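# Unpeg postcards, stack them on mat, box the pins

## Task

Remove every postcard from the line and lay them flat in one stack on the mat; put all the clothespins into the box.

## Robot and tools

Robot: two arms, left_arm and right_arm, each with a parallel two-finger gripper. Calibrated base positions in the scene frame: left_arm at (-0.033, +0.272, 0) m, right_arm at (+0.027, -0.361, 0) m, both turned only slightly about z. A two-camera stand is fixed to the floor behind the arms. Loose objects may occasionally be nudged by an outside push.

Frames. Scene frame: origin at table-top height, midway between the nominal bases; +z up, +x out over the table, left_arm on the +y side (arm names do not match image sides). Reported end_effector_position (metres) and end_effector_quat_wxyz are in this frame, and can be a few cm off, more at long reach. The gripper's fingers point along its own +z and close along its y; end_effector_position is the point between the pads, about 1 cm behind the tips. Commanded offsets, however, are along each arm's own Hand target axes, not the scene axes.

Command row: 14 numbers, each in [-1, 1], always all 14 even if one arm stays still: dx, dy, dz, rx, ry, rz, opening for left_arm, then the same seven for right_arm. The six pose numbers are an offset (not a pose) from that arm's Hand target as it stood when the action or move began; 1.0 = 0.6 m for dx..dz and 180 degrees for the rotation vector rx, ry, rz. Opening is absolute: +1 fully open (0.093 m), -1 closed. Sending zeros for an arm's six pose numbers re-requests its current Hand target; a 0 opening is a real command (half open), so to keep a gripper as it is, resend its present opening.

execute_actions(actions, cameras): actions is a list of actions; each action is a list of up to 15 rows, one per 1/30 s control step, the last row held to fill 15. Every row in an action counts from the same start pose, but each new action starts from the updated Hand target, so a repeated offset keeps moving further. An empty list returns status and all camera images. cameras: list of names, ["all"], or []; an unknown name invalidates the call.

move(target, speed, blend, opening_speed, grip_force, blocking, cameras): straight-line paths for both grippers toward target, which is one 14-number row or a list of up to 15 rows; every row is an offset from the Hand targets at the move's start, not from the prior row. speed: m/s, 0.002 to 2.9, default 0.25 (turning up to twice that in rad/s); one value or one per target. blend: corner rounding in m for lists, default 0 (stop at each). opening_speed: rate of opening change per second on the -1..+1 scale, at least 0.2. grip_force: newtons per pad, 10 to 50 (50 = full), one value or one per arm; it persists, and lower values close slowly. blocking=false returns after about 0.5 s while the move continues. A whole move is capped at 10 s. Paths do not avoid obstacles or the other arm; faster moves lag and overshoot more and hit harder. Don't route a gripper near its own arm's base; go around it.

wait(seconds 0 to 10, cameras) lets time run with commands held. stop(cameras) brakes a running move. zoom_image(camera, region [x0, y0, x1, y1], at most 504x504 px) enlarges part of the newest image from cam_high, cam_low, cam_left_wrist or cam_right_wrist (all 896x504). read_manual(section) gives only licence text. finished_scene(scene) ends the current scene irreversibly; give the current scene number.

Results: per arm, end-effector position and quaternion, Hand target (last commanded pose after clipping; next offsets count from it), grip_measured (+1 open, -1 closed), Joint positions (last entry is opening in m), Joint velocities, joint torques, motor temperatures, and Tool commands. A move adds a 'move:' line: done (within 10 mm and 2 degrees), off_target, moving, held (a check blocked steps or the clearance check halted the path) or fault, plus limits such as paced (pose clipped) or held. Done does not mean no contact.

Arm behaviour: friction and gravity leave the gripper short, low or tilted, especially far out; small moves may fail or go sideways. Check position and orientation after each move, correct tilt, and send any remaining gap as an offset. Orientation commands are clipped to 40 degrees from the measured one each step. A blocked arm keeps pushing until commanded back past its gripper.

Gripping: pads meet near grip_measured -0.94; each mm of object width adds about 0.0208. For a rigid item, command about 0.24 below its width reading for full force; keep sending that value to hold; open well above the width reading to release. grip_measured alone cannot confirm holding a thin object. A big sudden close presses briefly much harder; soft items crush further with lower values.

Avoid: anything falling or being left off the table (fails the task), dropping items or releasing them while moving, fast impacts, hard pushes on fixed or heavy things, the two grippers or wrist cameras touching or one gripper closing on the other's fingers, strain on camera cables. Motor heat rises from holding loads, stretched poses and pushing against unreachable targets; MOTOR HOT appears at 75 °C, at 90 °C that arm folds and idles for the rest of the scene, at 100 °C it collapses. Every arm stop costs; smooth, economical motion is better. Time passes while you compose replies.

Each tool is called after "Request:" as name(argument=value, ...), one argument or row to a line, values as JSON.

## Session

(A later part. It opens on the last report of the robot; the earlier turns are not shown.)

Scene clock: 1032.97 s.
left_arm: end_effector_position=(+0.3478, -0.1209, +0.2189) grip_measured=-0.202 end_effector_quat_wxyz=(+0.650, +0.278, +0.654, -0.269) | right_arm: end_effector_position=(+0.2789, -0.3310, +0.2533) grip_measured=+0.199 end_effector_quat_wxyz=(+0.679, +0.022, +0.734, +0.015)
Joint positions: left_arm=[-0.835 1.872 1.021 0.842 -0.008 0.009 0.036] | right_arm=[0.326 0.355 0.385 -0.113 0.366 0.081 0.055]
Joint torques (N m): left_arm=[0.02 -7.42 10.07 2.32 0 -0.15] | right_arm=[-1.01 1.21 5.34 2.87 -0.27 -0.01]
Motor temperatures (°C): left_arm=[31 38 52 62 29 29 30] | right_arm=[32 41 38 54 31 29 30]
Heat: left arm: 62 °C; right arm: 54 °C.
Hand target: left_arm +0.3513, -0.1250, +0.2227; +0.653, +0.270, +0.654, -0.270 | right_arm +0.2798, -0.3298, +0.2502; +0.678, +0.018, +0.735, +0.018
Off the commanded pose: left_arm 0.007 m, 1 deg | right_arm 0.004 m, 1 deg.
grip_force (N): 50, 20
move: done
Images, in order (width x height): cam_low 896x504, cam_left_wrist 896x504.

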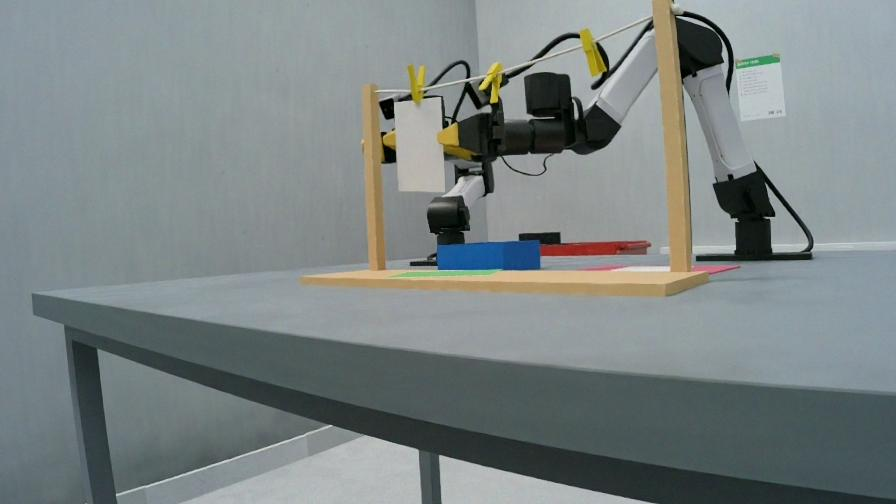

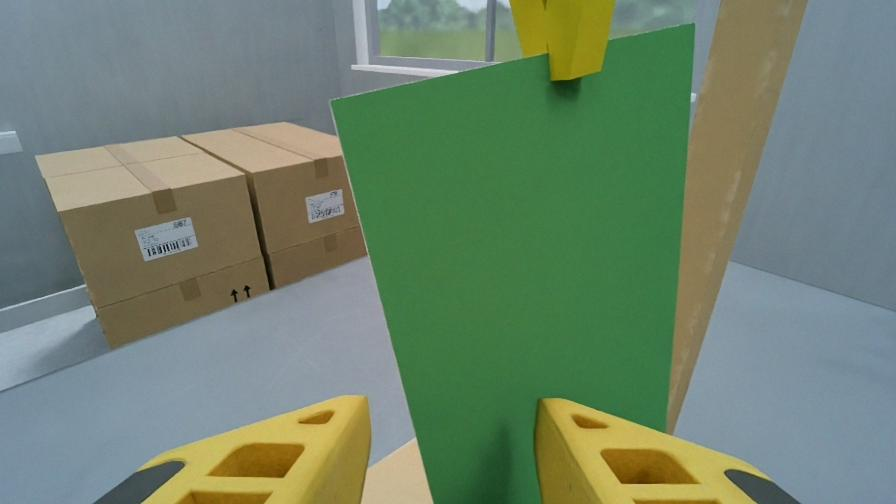

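Request:
move(
  target=[0,0,0.005,0,0,0,-1,0,0,0,0,0,0,0.2],
  speed=0.06,
  grip_force=[20,50],
  cameras=["cam_left_wrist","cam_low"],
)

Scene clock: 1041.80 s.
left_arm: end_effector_position=(+0.3496, -0.1242, +0.2216) grip_measured=-0.974 end_effector_quat_wxyz=(+0.652, +0.278, +0.651, -0.271) | right_arm: end_effector_position=(+0.2789, -0.3310, +0.2533) grip_measured=+0.199 end_effector_quat_wxyz=(+0.679, +0.022, +0.734, +0.015)
Joint positions: left_arm=[-0.837 1.881 1.04 0.838 -0.009 0.009 0] | right_arm=[0.326 0.355 0.385 -0.113 0.366 0.081 0.055]
Joint torques (N m): left_arm=[-0.06 -7.35 9.61 2.42 0.08 -0.12] | right_arm=[-1.02 1.21 5.33 2.86 -0.27 -0.01]
Motor temperatures (°C): left_arm=[31 38 52 62 29 29 30] | right_arm=[32 41 38 55 31 29 30]
Heat: left arm: 62 °C; right arm: 55 °C.
Hand target: left_arm +0.3535, -0.1271, +0.2227; +0.653, +0.270, +0.654, -0.270 | right_arm +0.2798, -0.3298, +0.2502; +0.678, +0.018, +0.735, +0.018
Off the commanded pose: left_arm 0.005 m, 1 deg | right_arm 0.004 m, 1 deg.
grip_force (N): 20, 50
move: done
Images, in order (width x height): cam_low 896x504, cam_left_wrist 896x504.

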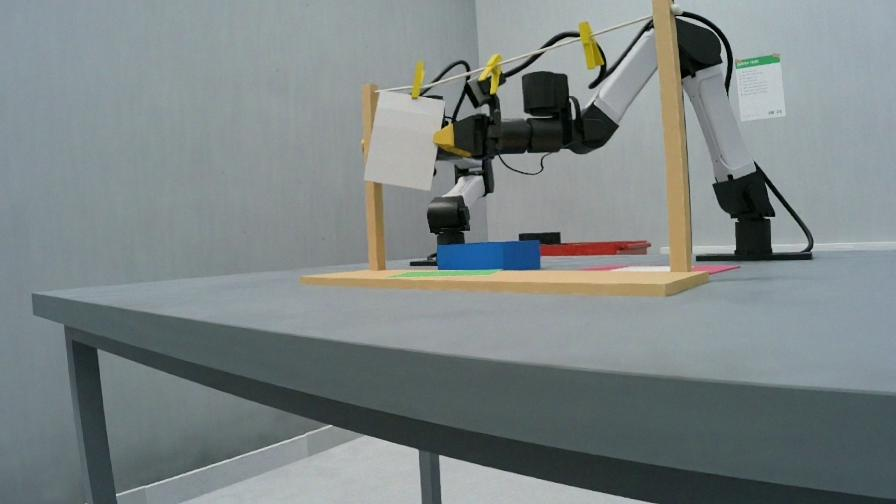

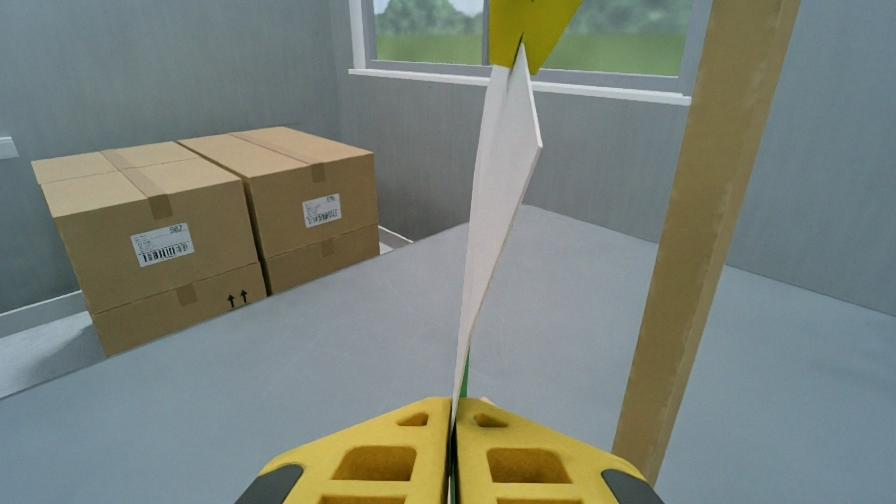

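Request:
move(
  target=[0,-0.066,-0.033,-0.1944,0,0,-1,0,0,0,0,0,0,0.2],
  speed=0.06,
  grip_force=[45,50],
  cameras=["cam_high","cam_left_wrist","cam_low"],
)

Scene clock: 1057.33 s.
left_arm: end_effector_position=(+0.3110, -0.1403, +0.2271) grip_measured=-0.979 end_effector_quat_wxyz=(+0.707, +0.069, +0.700, -0.072) | right_arm: end_effector_position=(+0.2789, -0.3310, +0.2533) grip_measured=+0.199 end_effector_quat_wxyz=(+0.679, +0.022, +0.734, +0.015)
Joint positions: left_arm=[-1.161 1.996 1.215 0.797 -0.929 0.009 0] | right_arm=[0.326 0.355 0.385 -0.113 0.366 0.081 0.055]
Joint torques (N m): left_arm=[-0.06 -8.34 9.46 1.92 -0.16 -0.07] | right_arm=[-1.02 1.21 5.34 2.87 -0.27 -0.01]
Motor temperatures (°C): left_arm=[31 40 53 62 29 29 31] | right_arm=[32 41 38 54 31 29 30]
Heat: left arm: 62 °C; right arm: 54 °C.
Hand target: left_arm +0.3115, -0.1411, +0.2227; +0.704, +0.061, +0.705, -0.061 | right_arm +0.2798, -0.3298, +0.2502; +0.678, +0.018, +0.735, +0.018
Off the commanded pose: left_arm 0.004 m, 2 deg | right_arm 0.004 m, 1 deg.
grip_force (N): 45, 50
move: done
Images, in order (width x height): cam_high 896x504, cam_low 896x504, cam_left_wrist 896x504.

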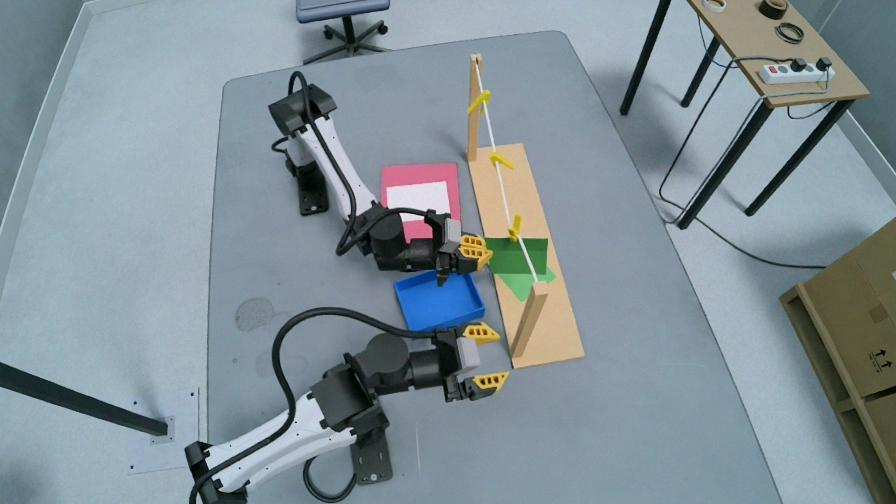

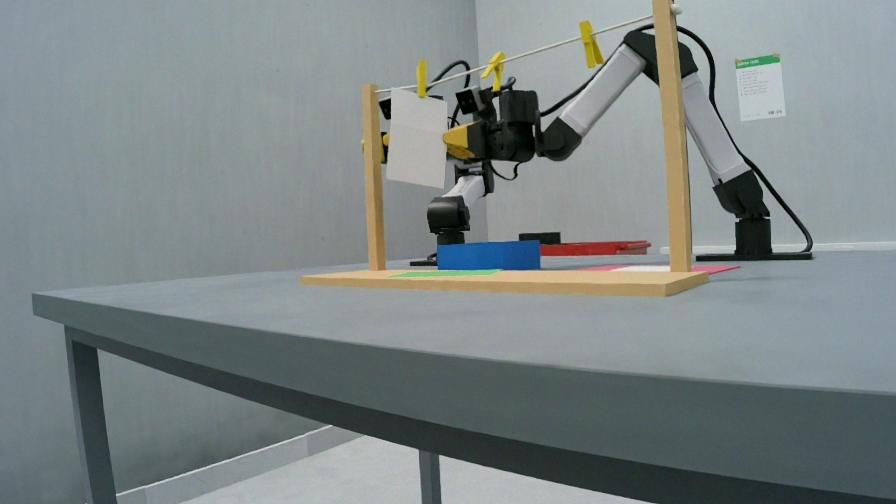

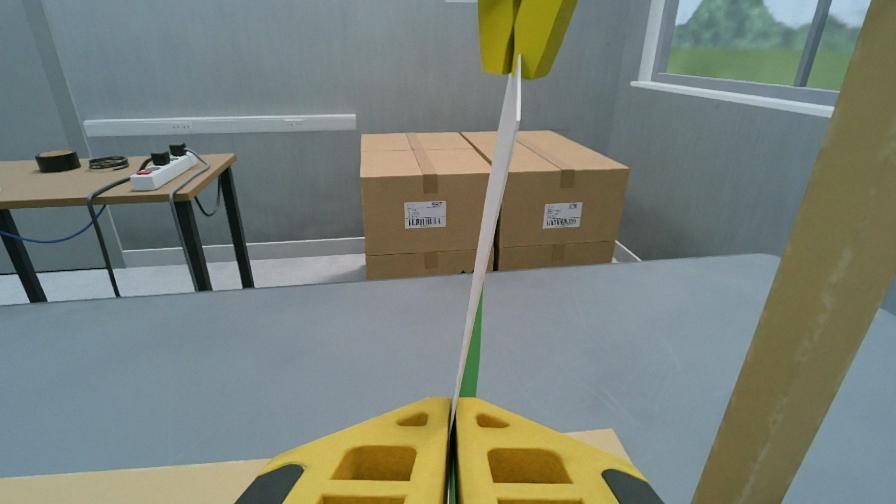

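Request:
move(
  target=[
    [0,0,0,0,0,0,-1,-0.2345,0.098,-0.12,0.0028,0.098,-0.008,0.2],
    [0,0,0,0,0,0,-1,-0.2117,0.3028,-0.0017,0.0056,0.1967,-0.0155,0.2],
  ],
  speed=0.2,
  blend=[0.04,0],
  cameras=["cam_high","cam_low","cam_left_wrist","cam_right_wrist"],
)

Scene clock: 1092.77 s.
left_arm: end_effector_position=(+0.3110, -0.1402, +0.2270) grip_measured=-0.979 end_effector_quat_wxyz=(+0.707, +0.069, +0.700, -0.072) | right_arm: end_effector_position=(+0.2894, -0.1540, +0.3819) grip_measured=+0.199 end_effector_quat_wxyz=(+0.424, -0.008, +0.906, -0.010)
Joint positions: left_arm=[-1.161 1.996 1.215 0.797 -0.929 0.009 0] | right_arm=[0.971 1.595 2.122 -1.536 0.713 0.773 0.055]
Joint torques (N m): left_arm=[-0.08 -8.35 9.09 1.92 -0.26 -0.19] | right_arm=[-0.96 -4.45 6.19 1.63 0.19 0.13]
Motor temperatures (°C): left_arm=[31 40 56 60 29 29 31] | right_arm=[32 40 38 54 31 29 30]
Heat: left arm: 60 °C; right arm: 54 °C.
Hand target: left_arm +0.3115, -0.1411, +0.2226; +0.704, +0.061, +0.705, -0.061 | right_arm +0.2894, -0.1548, +0.3860; +0.423, +0.000, +0.906, +0.000
Off the commanded pose: left_arm 0.004 m, 2 deg | right_arm 0.004 m, 1 deg.
grip_force (N): 45, 50
move: done

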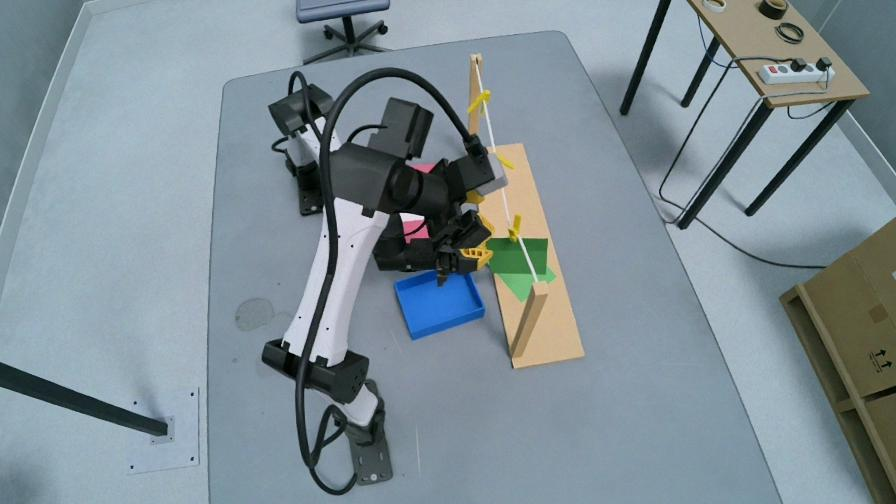

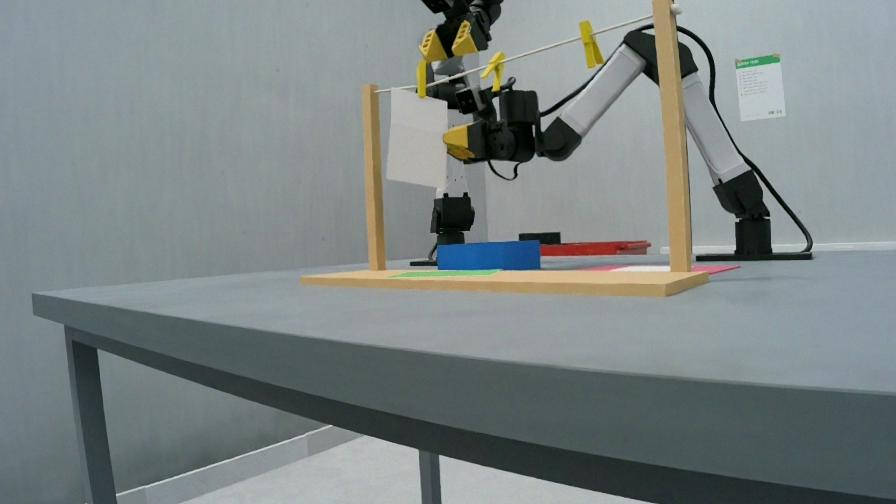

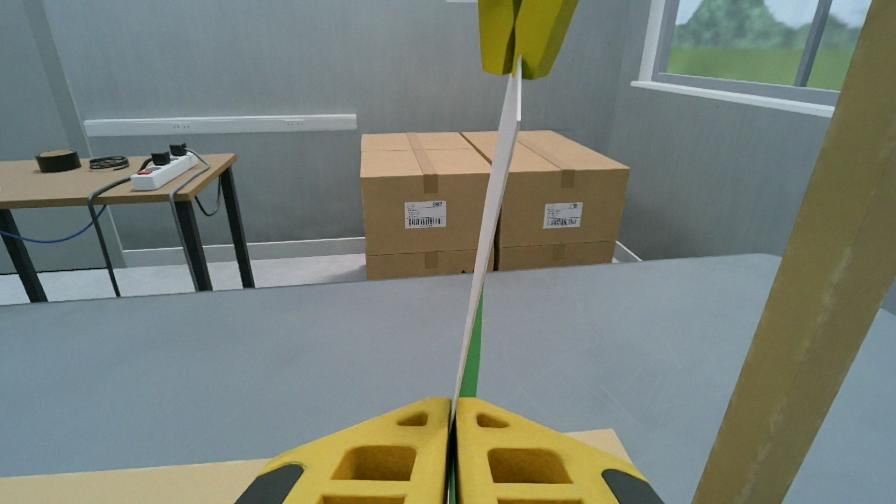

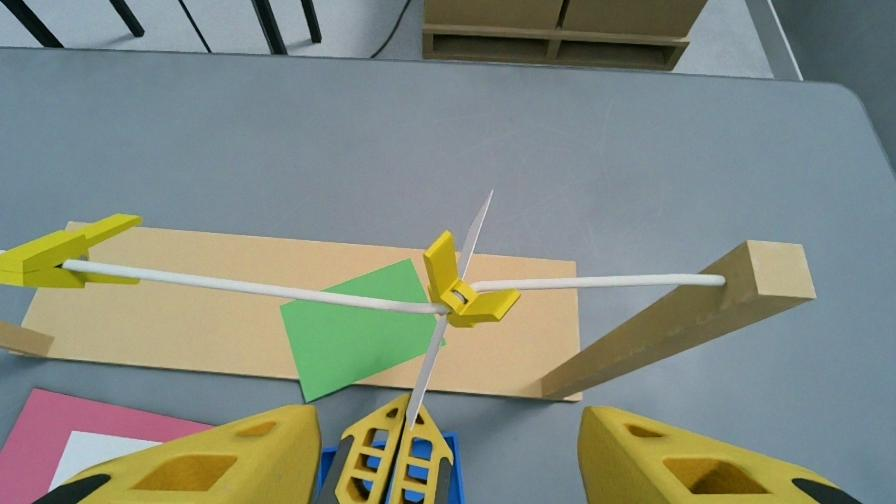

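Request:
move(
  target=[0,-0.0132,0.001,-0.0667,0,0,-1,0,0,0,0,0,0,0.2],
  speed=0.06,
  cameras=["cam_low","cam_left_wrist","cam_right_wrist"],
)

Scene clock: 1127.37 s.
left_arm: end_effector_position=(+0.3115, -0.1483, +0.2273) grip_measured=-0.979 end_effector_quat_wxyz=(+0.710, -0.006, +0.705, +0.001) | right_arm: end_effector_position=(+0.2893, -0.1540, +0.3818) grip_measured=+0.199 end_effector_quat_wxyz=(+0.424, -0.008, +0.906, -0.010)
Joint positions: left_arm=[-1.206 2.121 1.413 0.726 -1.184 0.009 0] | right_arm=[0.971 1.595 2.122 -1.536 0.713 0.773 0.055]
Joint torques (N m): left_arm=[-0.16 -8.96 9.36 1.76 -0.17 -0.11] | right_arm=[-0.95 -4.45 6.2 1.64 0.19 0.14]
Motor temperatures (°C): left_arm=[31 41 57 59 29 29 31] | right_arm=[32 42 39 47 31 29 30]
Heat: left arm: 59 °C; right arm: 47 °C.
Hand target: left_arm +0.3105, -0.1491, +0.2228; +0.707, -0.012, +0.707, +0.012 | right_arm +0.2894, -0.1548, +0.3859; +0.423, +0.000, +0.906, +0.000
Off the commanded pose: left_arm 0.005 m, 2 deg | right_arm 0.004 m, 2 deg.
grip_force (N): 45, 50
move: done
Images, in order (width x height): cam_low 896x504, cam_left_wrist 896x504, cam_right_wrist 896x504.

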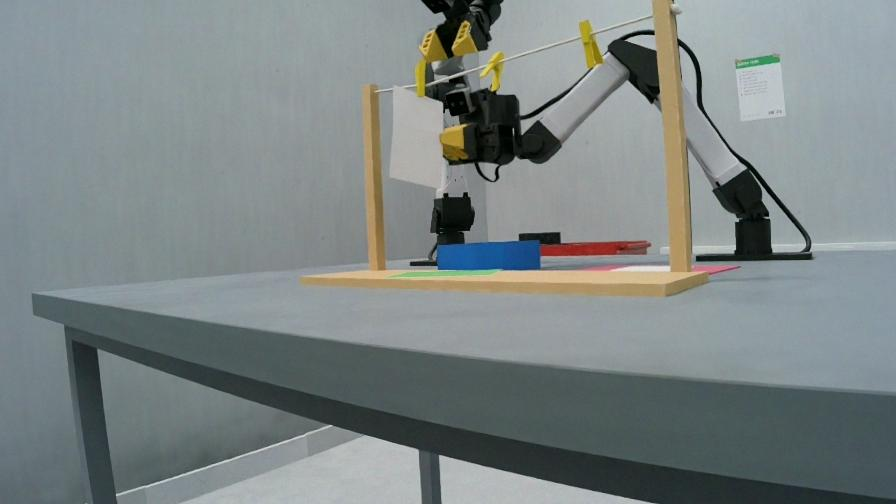

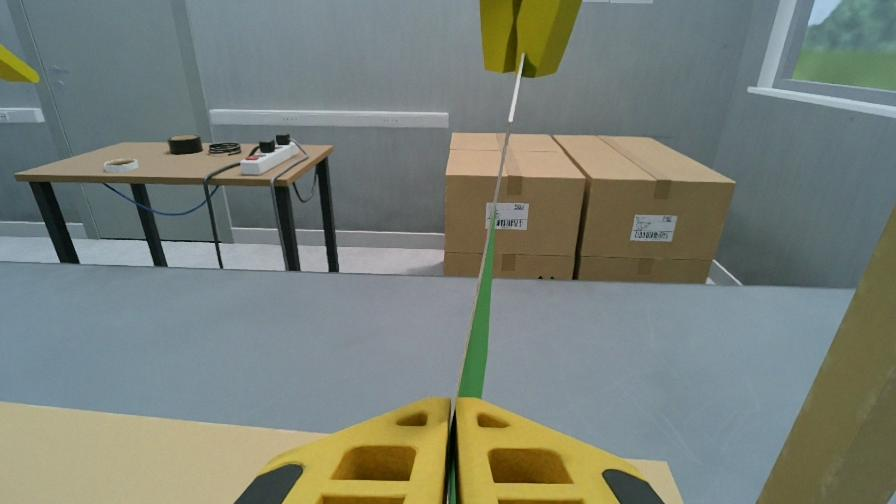

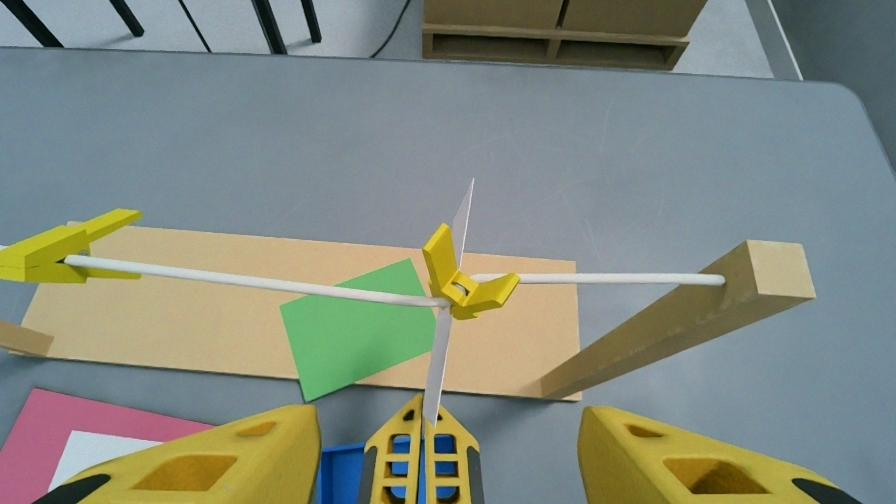

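Request:
move(
  target=[0,0,0,0,0,0,-1,0.0245,0.0263,0.0067,0.0911,-0.0547,0.0637,0.2],
  speed=0.1,
  cameras=["cam_low","cam_left_wrist","cam_right_wrist"],
)

Scene clock: 1163.50 s.
left_arm: end_effector_position=(+0.3115, -0.1482, +0.2273) grip_measured=-0.979 end_effector_quat_wxyz=(+0.709, -0.006, +0.705, +0.001) | right_arm: end_effector_position=(+0.2833, -0.1400, +0.3739) grip_measured=+0.199 end_effector_quat_wxyz=(+0.514, +0.120, +0.849, -0.035)
Joint positions: left_arm=[-1.206 2.121 1.413 0.726 -1.184 0.009 0] | right_arm=[1.123 1.657 2.032 -1.581 1.044 1.227 0.055]
Joint torques (N m): left_arm=[-0.34 -8.87 9.37 1.74 -0.18 -0.13] | right_arm=[0.29 -4.89 3.74 1.15 0.75 0.19]
Motor temperatures (°C): left_arm=[31 46 57 55 29 29 31] | right_arm=[32 42 39 44 31 29 30]
Heat: left arm: 57 °C; right arm: 44 °C.
Hand target: left_arm +0.3105, -0.1491, +0.2228; +0.707, -0.013, +0.707, +0.012 | right_arm +0.2829, -0.1390, +0.3722; +0.492, +0.150, +0.853, -0.087
Off the commanded pose: left_arm 0.005 m, 2 deg | right_arm 0.002 m, 7 deg.
joint sent to its limit (right arm) — joint 4 (wrist pitch), lower limit. The joint targets are off in orientation, not in position.
grip_force (N): 45, 50
move: off_target (right_arm)
Images, in order (width x height): cam_low 896x504, cam_left_wrist 896x504, cam_right_wrist 896x504.

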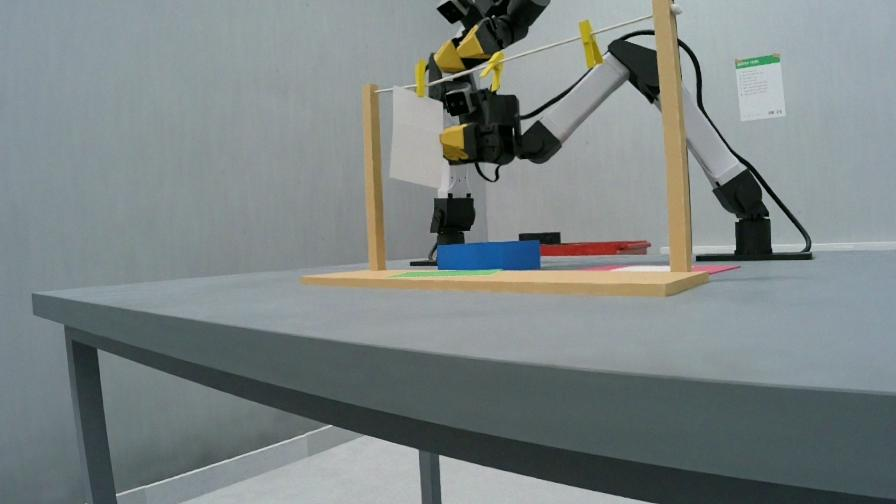

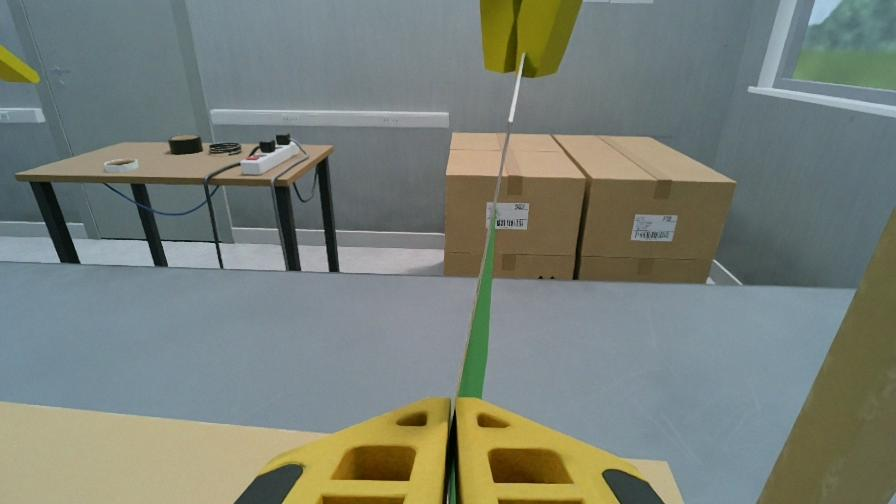

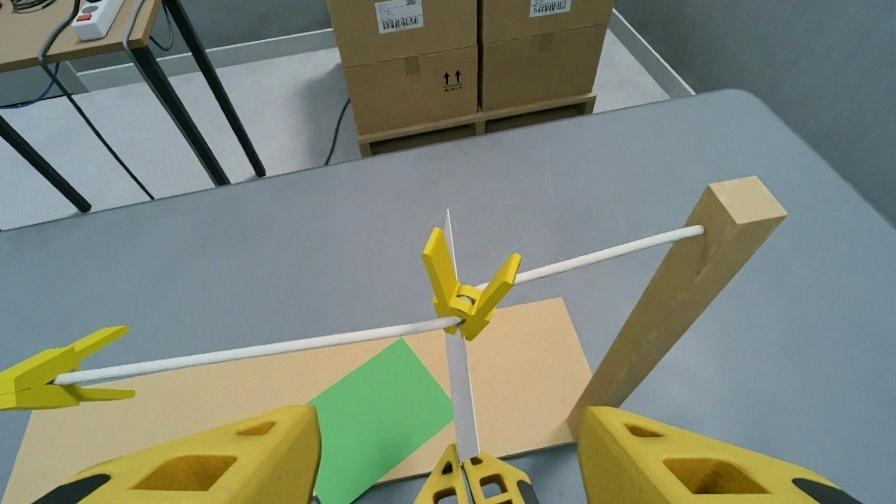

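Request:
move(
  target=[0,0,0,0,0,0,-1,0.004,0.0015,0.085,0,0,0,0.15],
  speed=0.08,
  cameras=["cam_right_wrist","cam_low"],
)

Scene clock: 1183.10 s.
left_arm: end_effector_position=(+0.3115, -0.1482, +0.2273) grip_measured=-0.979 end_effector_quat_wxyz=(+0.709, -0.006, +0.705, +0.001) | right_arm: end_effector_position=(+0.3215, -0.1554, +0.3492) grip_measured=+0.151 end_effector_quat_wxyz=(+0.496, +0.148, +0.851, -0.089)
Joint positions: left_arm=[-1.206 2.121 1.413 0.726 -1.184 0.009 0] | right_arm=[0.988 1.715 2.004 -1.525 1.023 1.179 0.052]
Joint torques (N m): left_arm=[-0.25 -9.1 9.48 1.79 -0.19 -0.11] | right_arm=[-0.73 -5.67 4.01 1.35 0.41 0.03]
Motor temperatures (°C): left_arm=[31 48 57 54 29 29 31] | right_arm=[32 42 38 43 31 29 30]
Heat: left arm: 57 °C; right arm: 43 °C.
Hand target: left_arm +0.3105, -0.1491, +0.2228; +0.707, -0.013, +0.707, +0.012 | right_arm +0.3236, -0.1529, +0.3446; +0.492, +0.150, +0.853, -0.087
Off the commanded pose: left_arm 0.005 m, 2 deg | right_arm 0.006 m, 1 deg.
grip_force (N): 45, 50
move: done
Images, in order (width x height): cam_low 896x504, cam_right_wrist 896x504.

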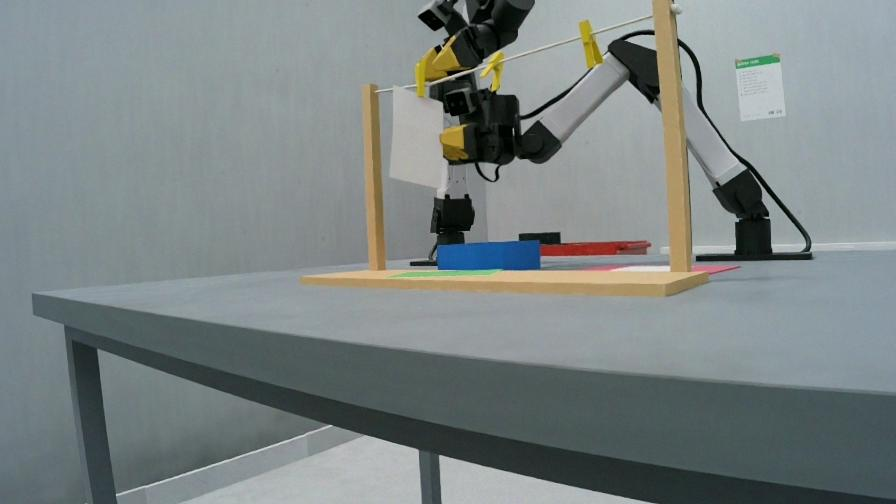

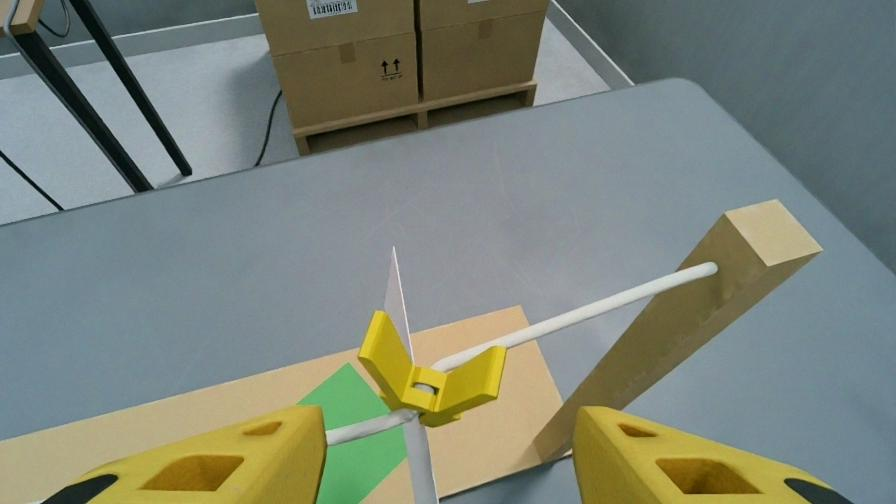

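Request:
move(
  target=[0,-0.015,0.0,-0.09,0,0,-1,0,0,0,0,0,0,0.15],
  speed=0.06,
  cameras=["cam_left_wrist","cam_right_wrist"],
)

Scene clock: 1208.17 s.
left_arm: end_effector_position=(+0.3135, -0.1577, +0.2278) grip_measured=-0.979 end_effector_quat_wxyz=(+0.702, -0.107, +0.698, +0.096) | right_arm: end_effector_position=(+0.3215, -0.1553, +0.3491) grip_measured=+0.151 end_effector_quat_wxyz=(+0.496, +0.148, +0.851, -0.089)
Joint positions: left_arm=[-1.232 2.323 1.748 0.622 -1.49 0.031 0] | right_arm=[0.988 1.715 2.004 -1.525 1.022 1.178 0.052]
Joint torques (N m): left_arm=[-0.03 -10.11 9.72 1.5 -0.17 -0.03] | right_arm=[-0.73 -5.7 4 1.35 0.4 0.03]
Motor temperatures (°C): left_arm=[31 48 57 53 29 29 31] | right_arm=[32 42 37 42 31 29 30]
Heat: left arm: 57 °C; right arm: 42 °C.
Hand target: left_arm +0.3109, -0.1580, +0.2227; +0.698, -0.112, +0.698, +0.112 | right_arm +0.3236, -0.1529, +0.3446; +0.492, +0.150, +0.853, -0.087
Off the commanded pose: left_arm 0.006 m, 2 deg | right_arm 0.006 m, 1 deg.
grip_force (N): 45, 50
move: done
Images, in order (width x height): cam_left_wrist 896x504, cam_right_wrist 896x504.

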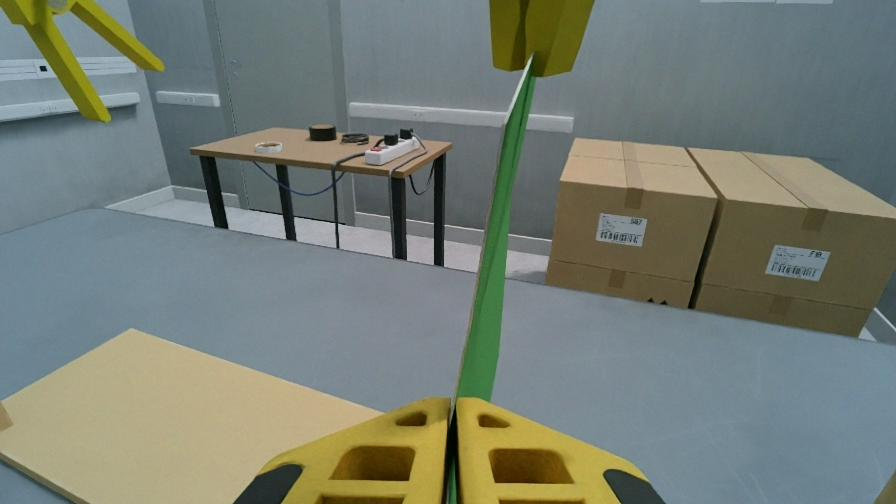

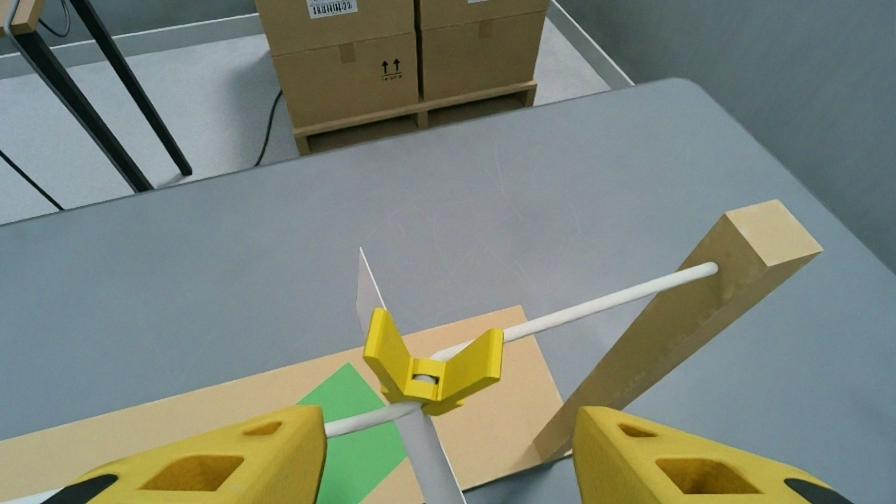

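Request:
move(
  target=[0,0,0,0,0,0,-1, 0,0.008,0.045,0,0,0,0.15],
  speed=0.05,
  grip_force=[45, 25],
  cameras=["all"],
)

Scene clock: 1267.83 s.
left_arm: end_effector_position=(+0.3135, -0.1577, +0.2276) grip_measured=-0.979 end_effector_quat_wxyz=(+0.702, -0.107, +0.698, +0.097) | right_arm: end_effector_position=(+0.3473, -0.1548, +0.3293) grip_measured=+0.151 end_effector_quat_wxyz=(+0.492, +0.144, +0.853, -0.097)
Joint positions: left_arm=[-1.232 2.323 1.748 0.62 -1.49 0.031 0] | right_arm=[0.919 1.715 1.909 -1.35 0.996 1.06 0.052]
Joint torques (N m): left_arm=[-0.2 -10.45 9.51 1.49 -0.2 -0.04] | right_arm=[-0.79 -7.62 4.22 1.52 0.37 0.02]
Motor temperatures (°C): left_arm=[31 53 60 51 29 29 31] | right_arm=[32 42 36 40 31 29 30]
Heat: left arm: 60 °C; right arm: 42 °C.
Hand target: left_arm +0.3110, -0.1581, +0.2227; +0.698, -0.112, +0.698, +0.112 | right_arm +0.3472, -0.1564, +0.3311; +0.492, +0.150, +0.853, -0.087
Off the commanded pose: left_arm 0.006 m, 2 deg | right_arm 0.002 m, 1 deg.
grip_force (N): 45, 25
move: done

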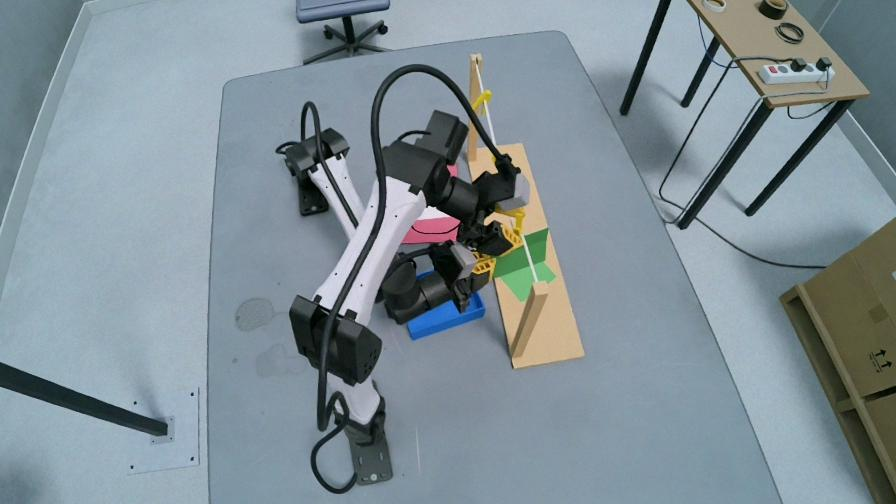

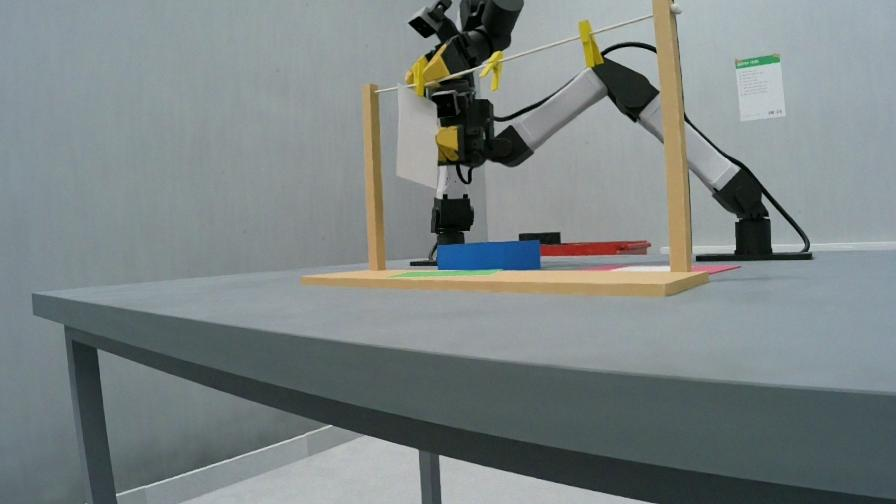

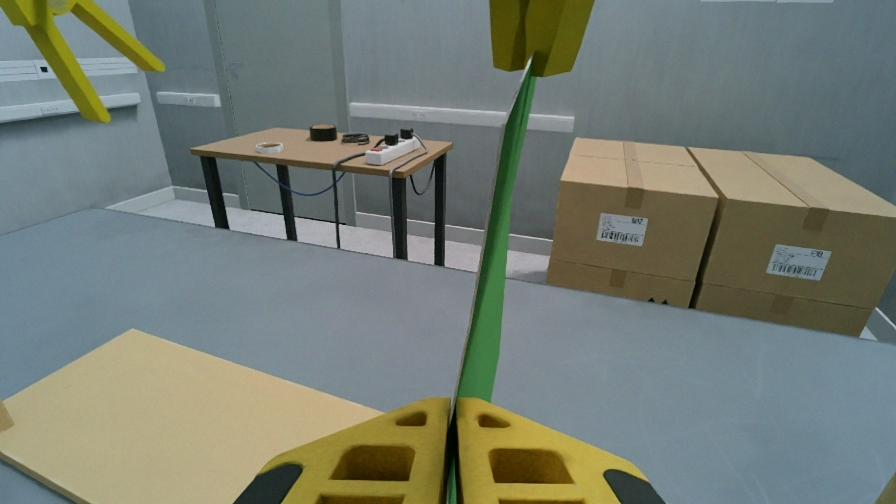

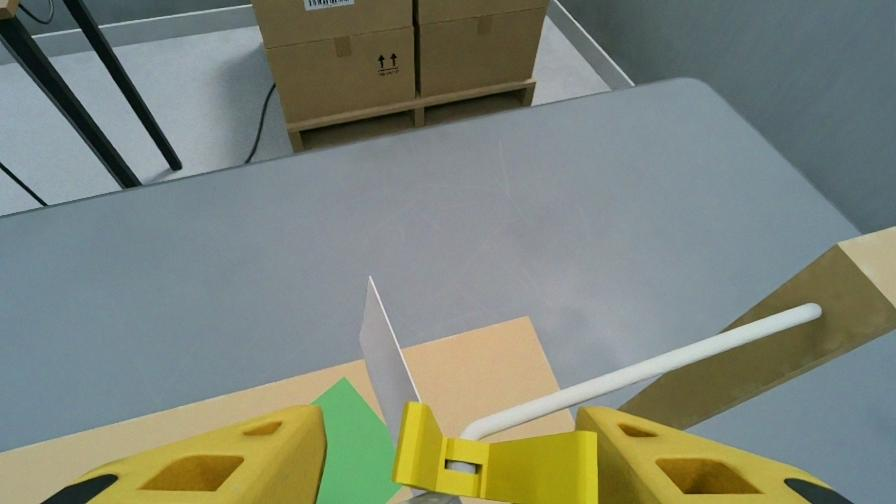

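Request:
zoom_image(
  camera="cam_right_wrist",
  region=[300, 380, 660, 504],
)

Request:
zoom_image(
  camera="cam_low",
  region=[360, 30, 560, 200],
)

Request:
zoom_image(
  camera="cam_left_wrist",
  region=[400, 0, 700, 160],
)

Scaled by 1.400.

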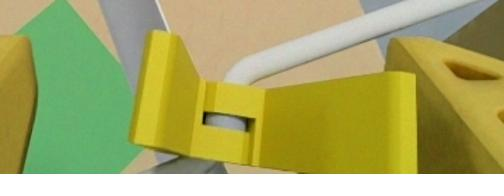

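Scaled by 2.520.

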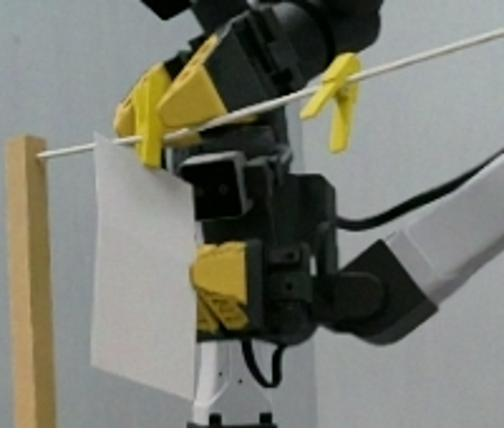

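Scaled by 1.680.

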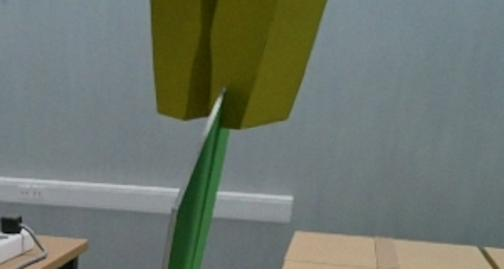

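Request:
move(
  target=[0,0,0,0,0,0,-1, 0,-0.012,0.005,0,0,0,0.15],
  speed=0.05,
  cameras=["cam_right_wrist"],
)

Scene clock: 1283.33 s.
left_arm: end_effector_position=(+0.3134, -0.1575, +0.2271) grip_measured=-0.979 end_effector_quat_wxyz=(+0.701, -0.106, +0.698, +0.100) | right_arm: end_effector_position=(+0.3485, -0.1602, +0.3267) grip_measured=+0.151 end_effector_quat_wxyz=(+0.493, +0.144, +0.853, -0.097)
Joint positions: left_arm=[-1.232 2.323 1.748 0.614 -1.492 0.031 0] | right_arm=[0.907 1.688 1.863 -1.312 0.993 1.038 0.052]
Joint torques (N m): left_arm=[-0.03 -10.48 9.73 1.56 -0.15 -0.07] | right_arm=[-0.96 -8.02 4.16 1.51 0.33 0]
Motor temperatures (°C): left_arm=[31 54 61 51 29 29 31] | right_arm=[32 43 36 40 31 29 30]
Heat: left arm: 61 °C; right arm: 43 °C.
Hand target: left_arm +0.3110, -0.1580, +0.2227; +0.698, -0.112, +0.698, +0.112 | right_arm +0.3471, -0.1640, +0.3295; +0.492, +0.150, +0.853, -0.087
Off the commanded pose: left_arm 0.005 m, 2 deg | right_arm 0.005 m, 1 deg.
grip_force (N): 45, 25
move: done
Images, in order (width x height): cam_right_wrist 896x504.

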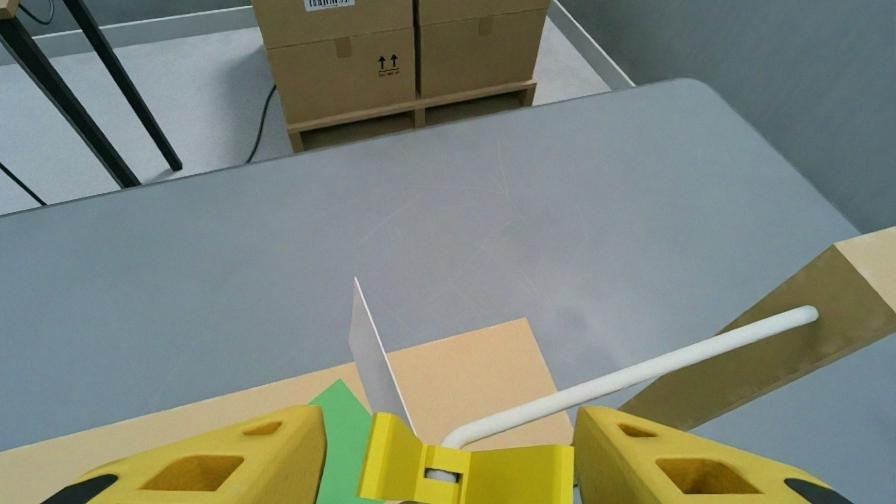

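Request:
move(
  target=[0,0,0,0,0,0,-1, 0,0,0,0,0,0,-1],
  speed=0.05,
  opening_speed=0.4,
  cameras=["all"],
)

Scene clock: 1294.63 s.
left_arm: end_effector_position=(+0.3121, -0.1549, +0.2225) grip_measured=-0.979 end_effector_quat_wxyz=(+0.698, -0.107, +0.699, +0.114) | right_arm: end_effector_position=(+0.3494, -0.1586, +0.3273) grip_measured=-0.572 end_effector_quat_wxyz=(+0.494, +0.146, +0.852, -0.092)
Joint positions: left_arm=[-1.234 2.329 1.748 0.602 -1.515 0.031 0] | right_arm=[0.907 1.688 1.863 -1.3 0.991 1.037 0.018]
Joint torques (N m): left_arm=[-0.28 -10.96 9.87 1.52 0.06 0] | right_arm=[-0.98 -8.01 4.11 1.4 0.36 0]
Motor temperatures (°C): left_arm=[31 55 61 50 29 29 31] | right_arm=[32 44 36 40 31 29 30]
Heat: left arm: 61 °C; right arm: 44 °C.
Hand target: left_arm +0.3109, -0.1580, +0.2227; +0.698, -0.112, +0.698, +0.112 | right_arm +0.3472, -0.1639, +0.3295; +0.492, +0.150, +0.853, -0.087
Off the commanded pose: left_arm 0.003 m, 1 deg | right_arm 0.006 m, 1 deg.
grip_force (N): 45, 25
move: done

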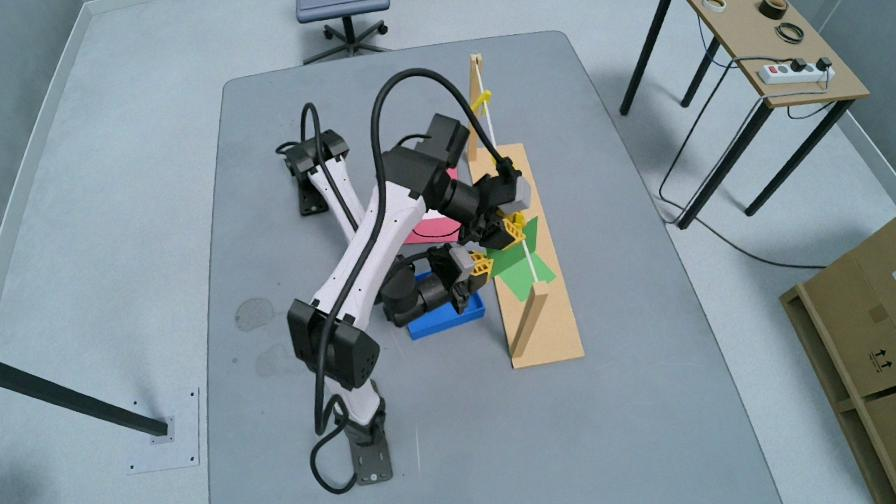

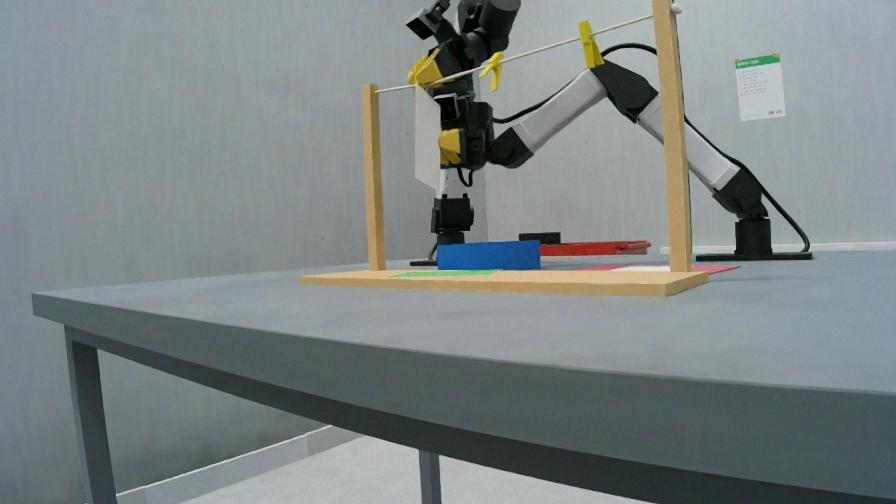

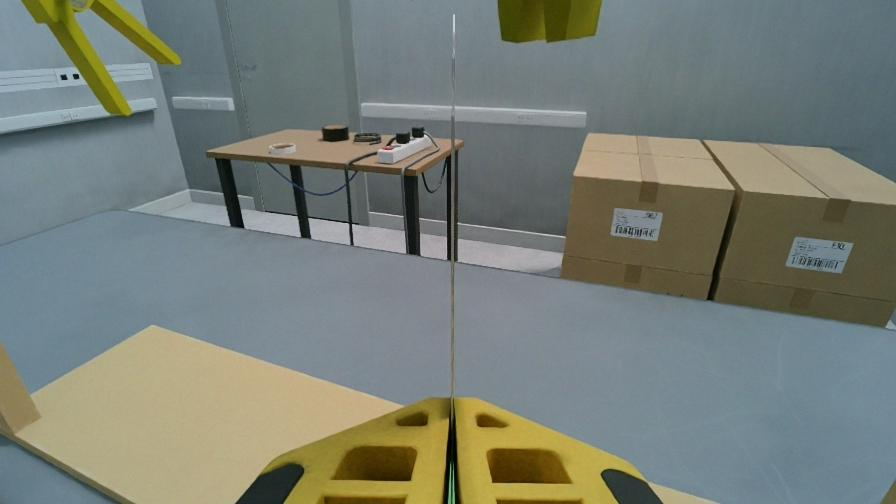

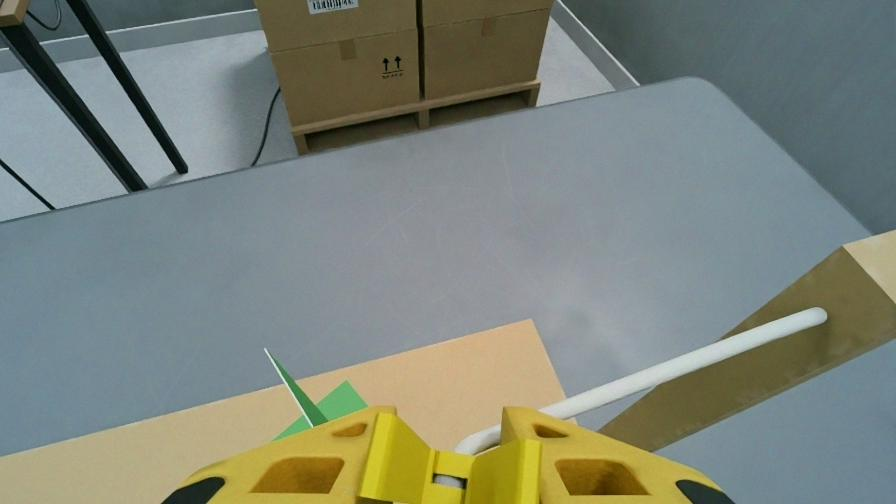

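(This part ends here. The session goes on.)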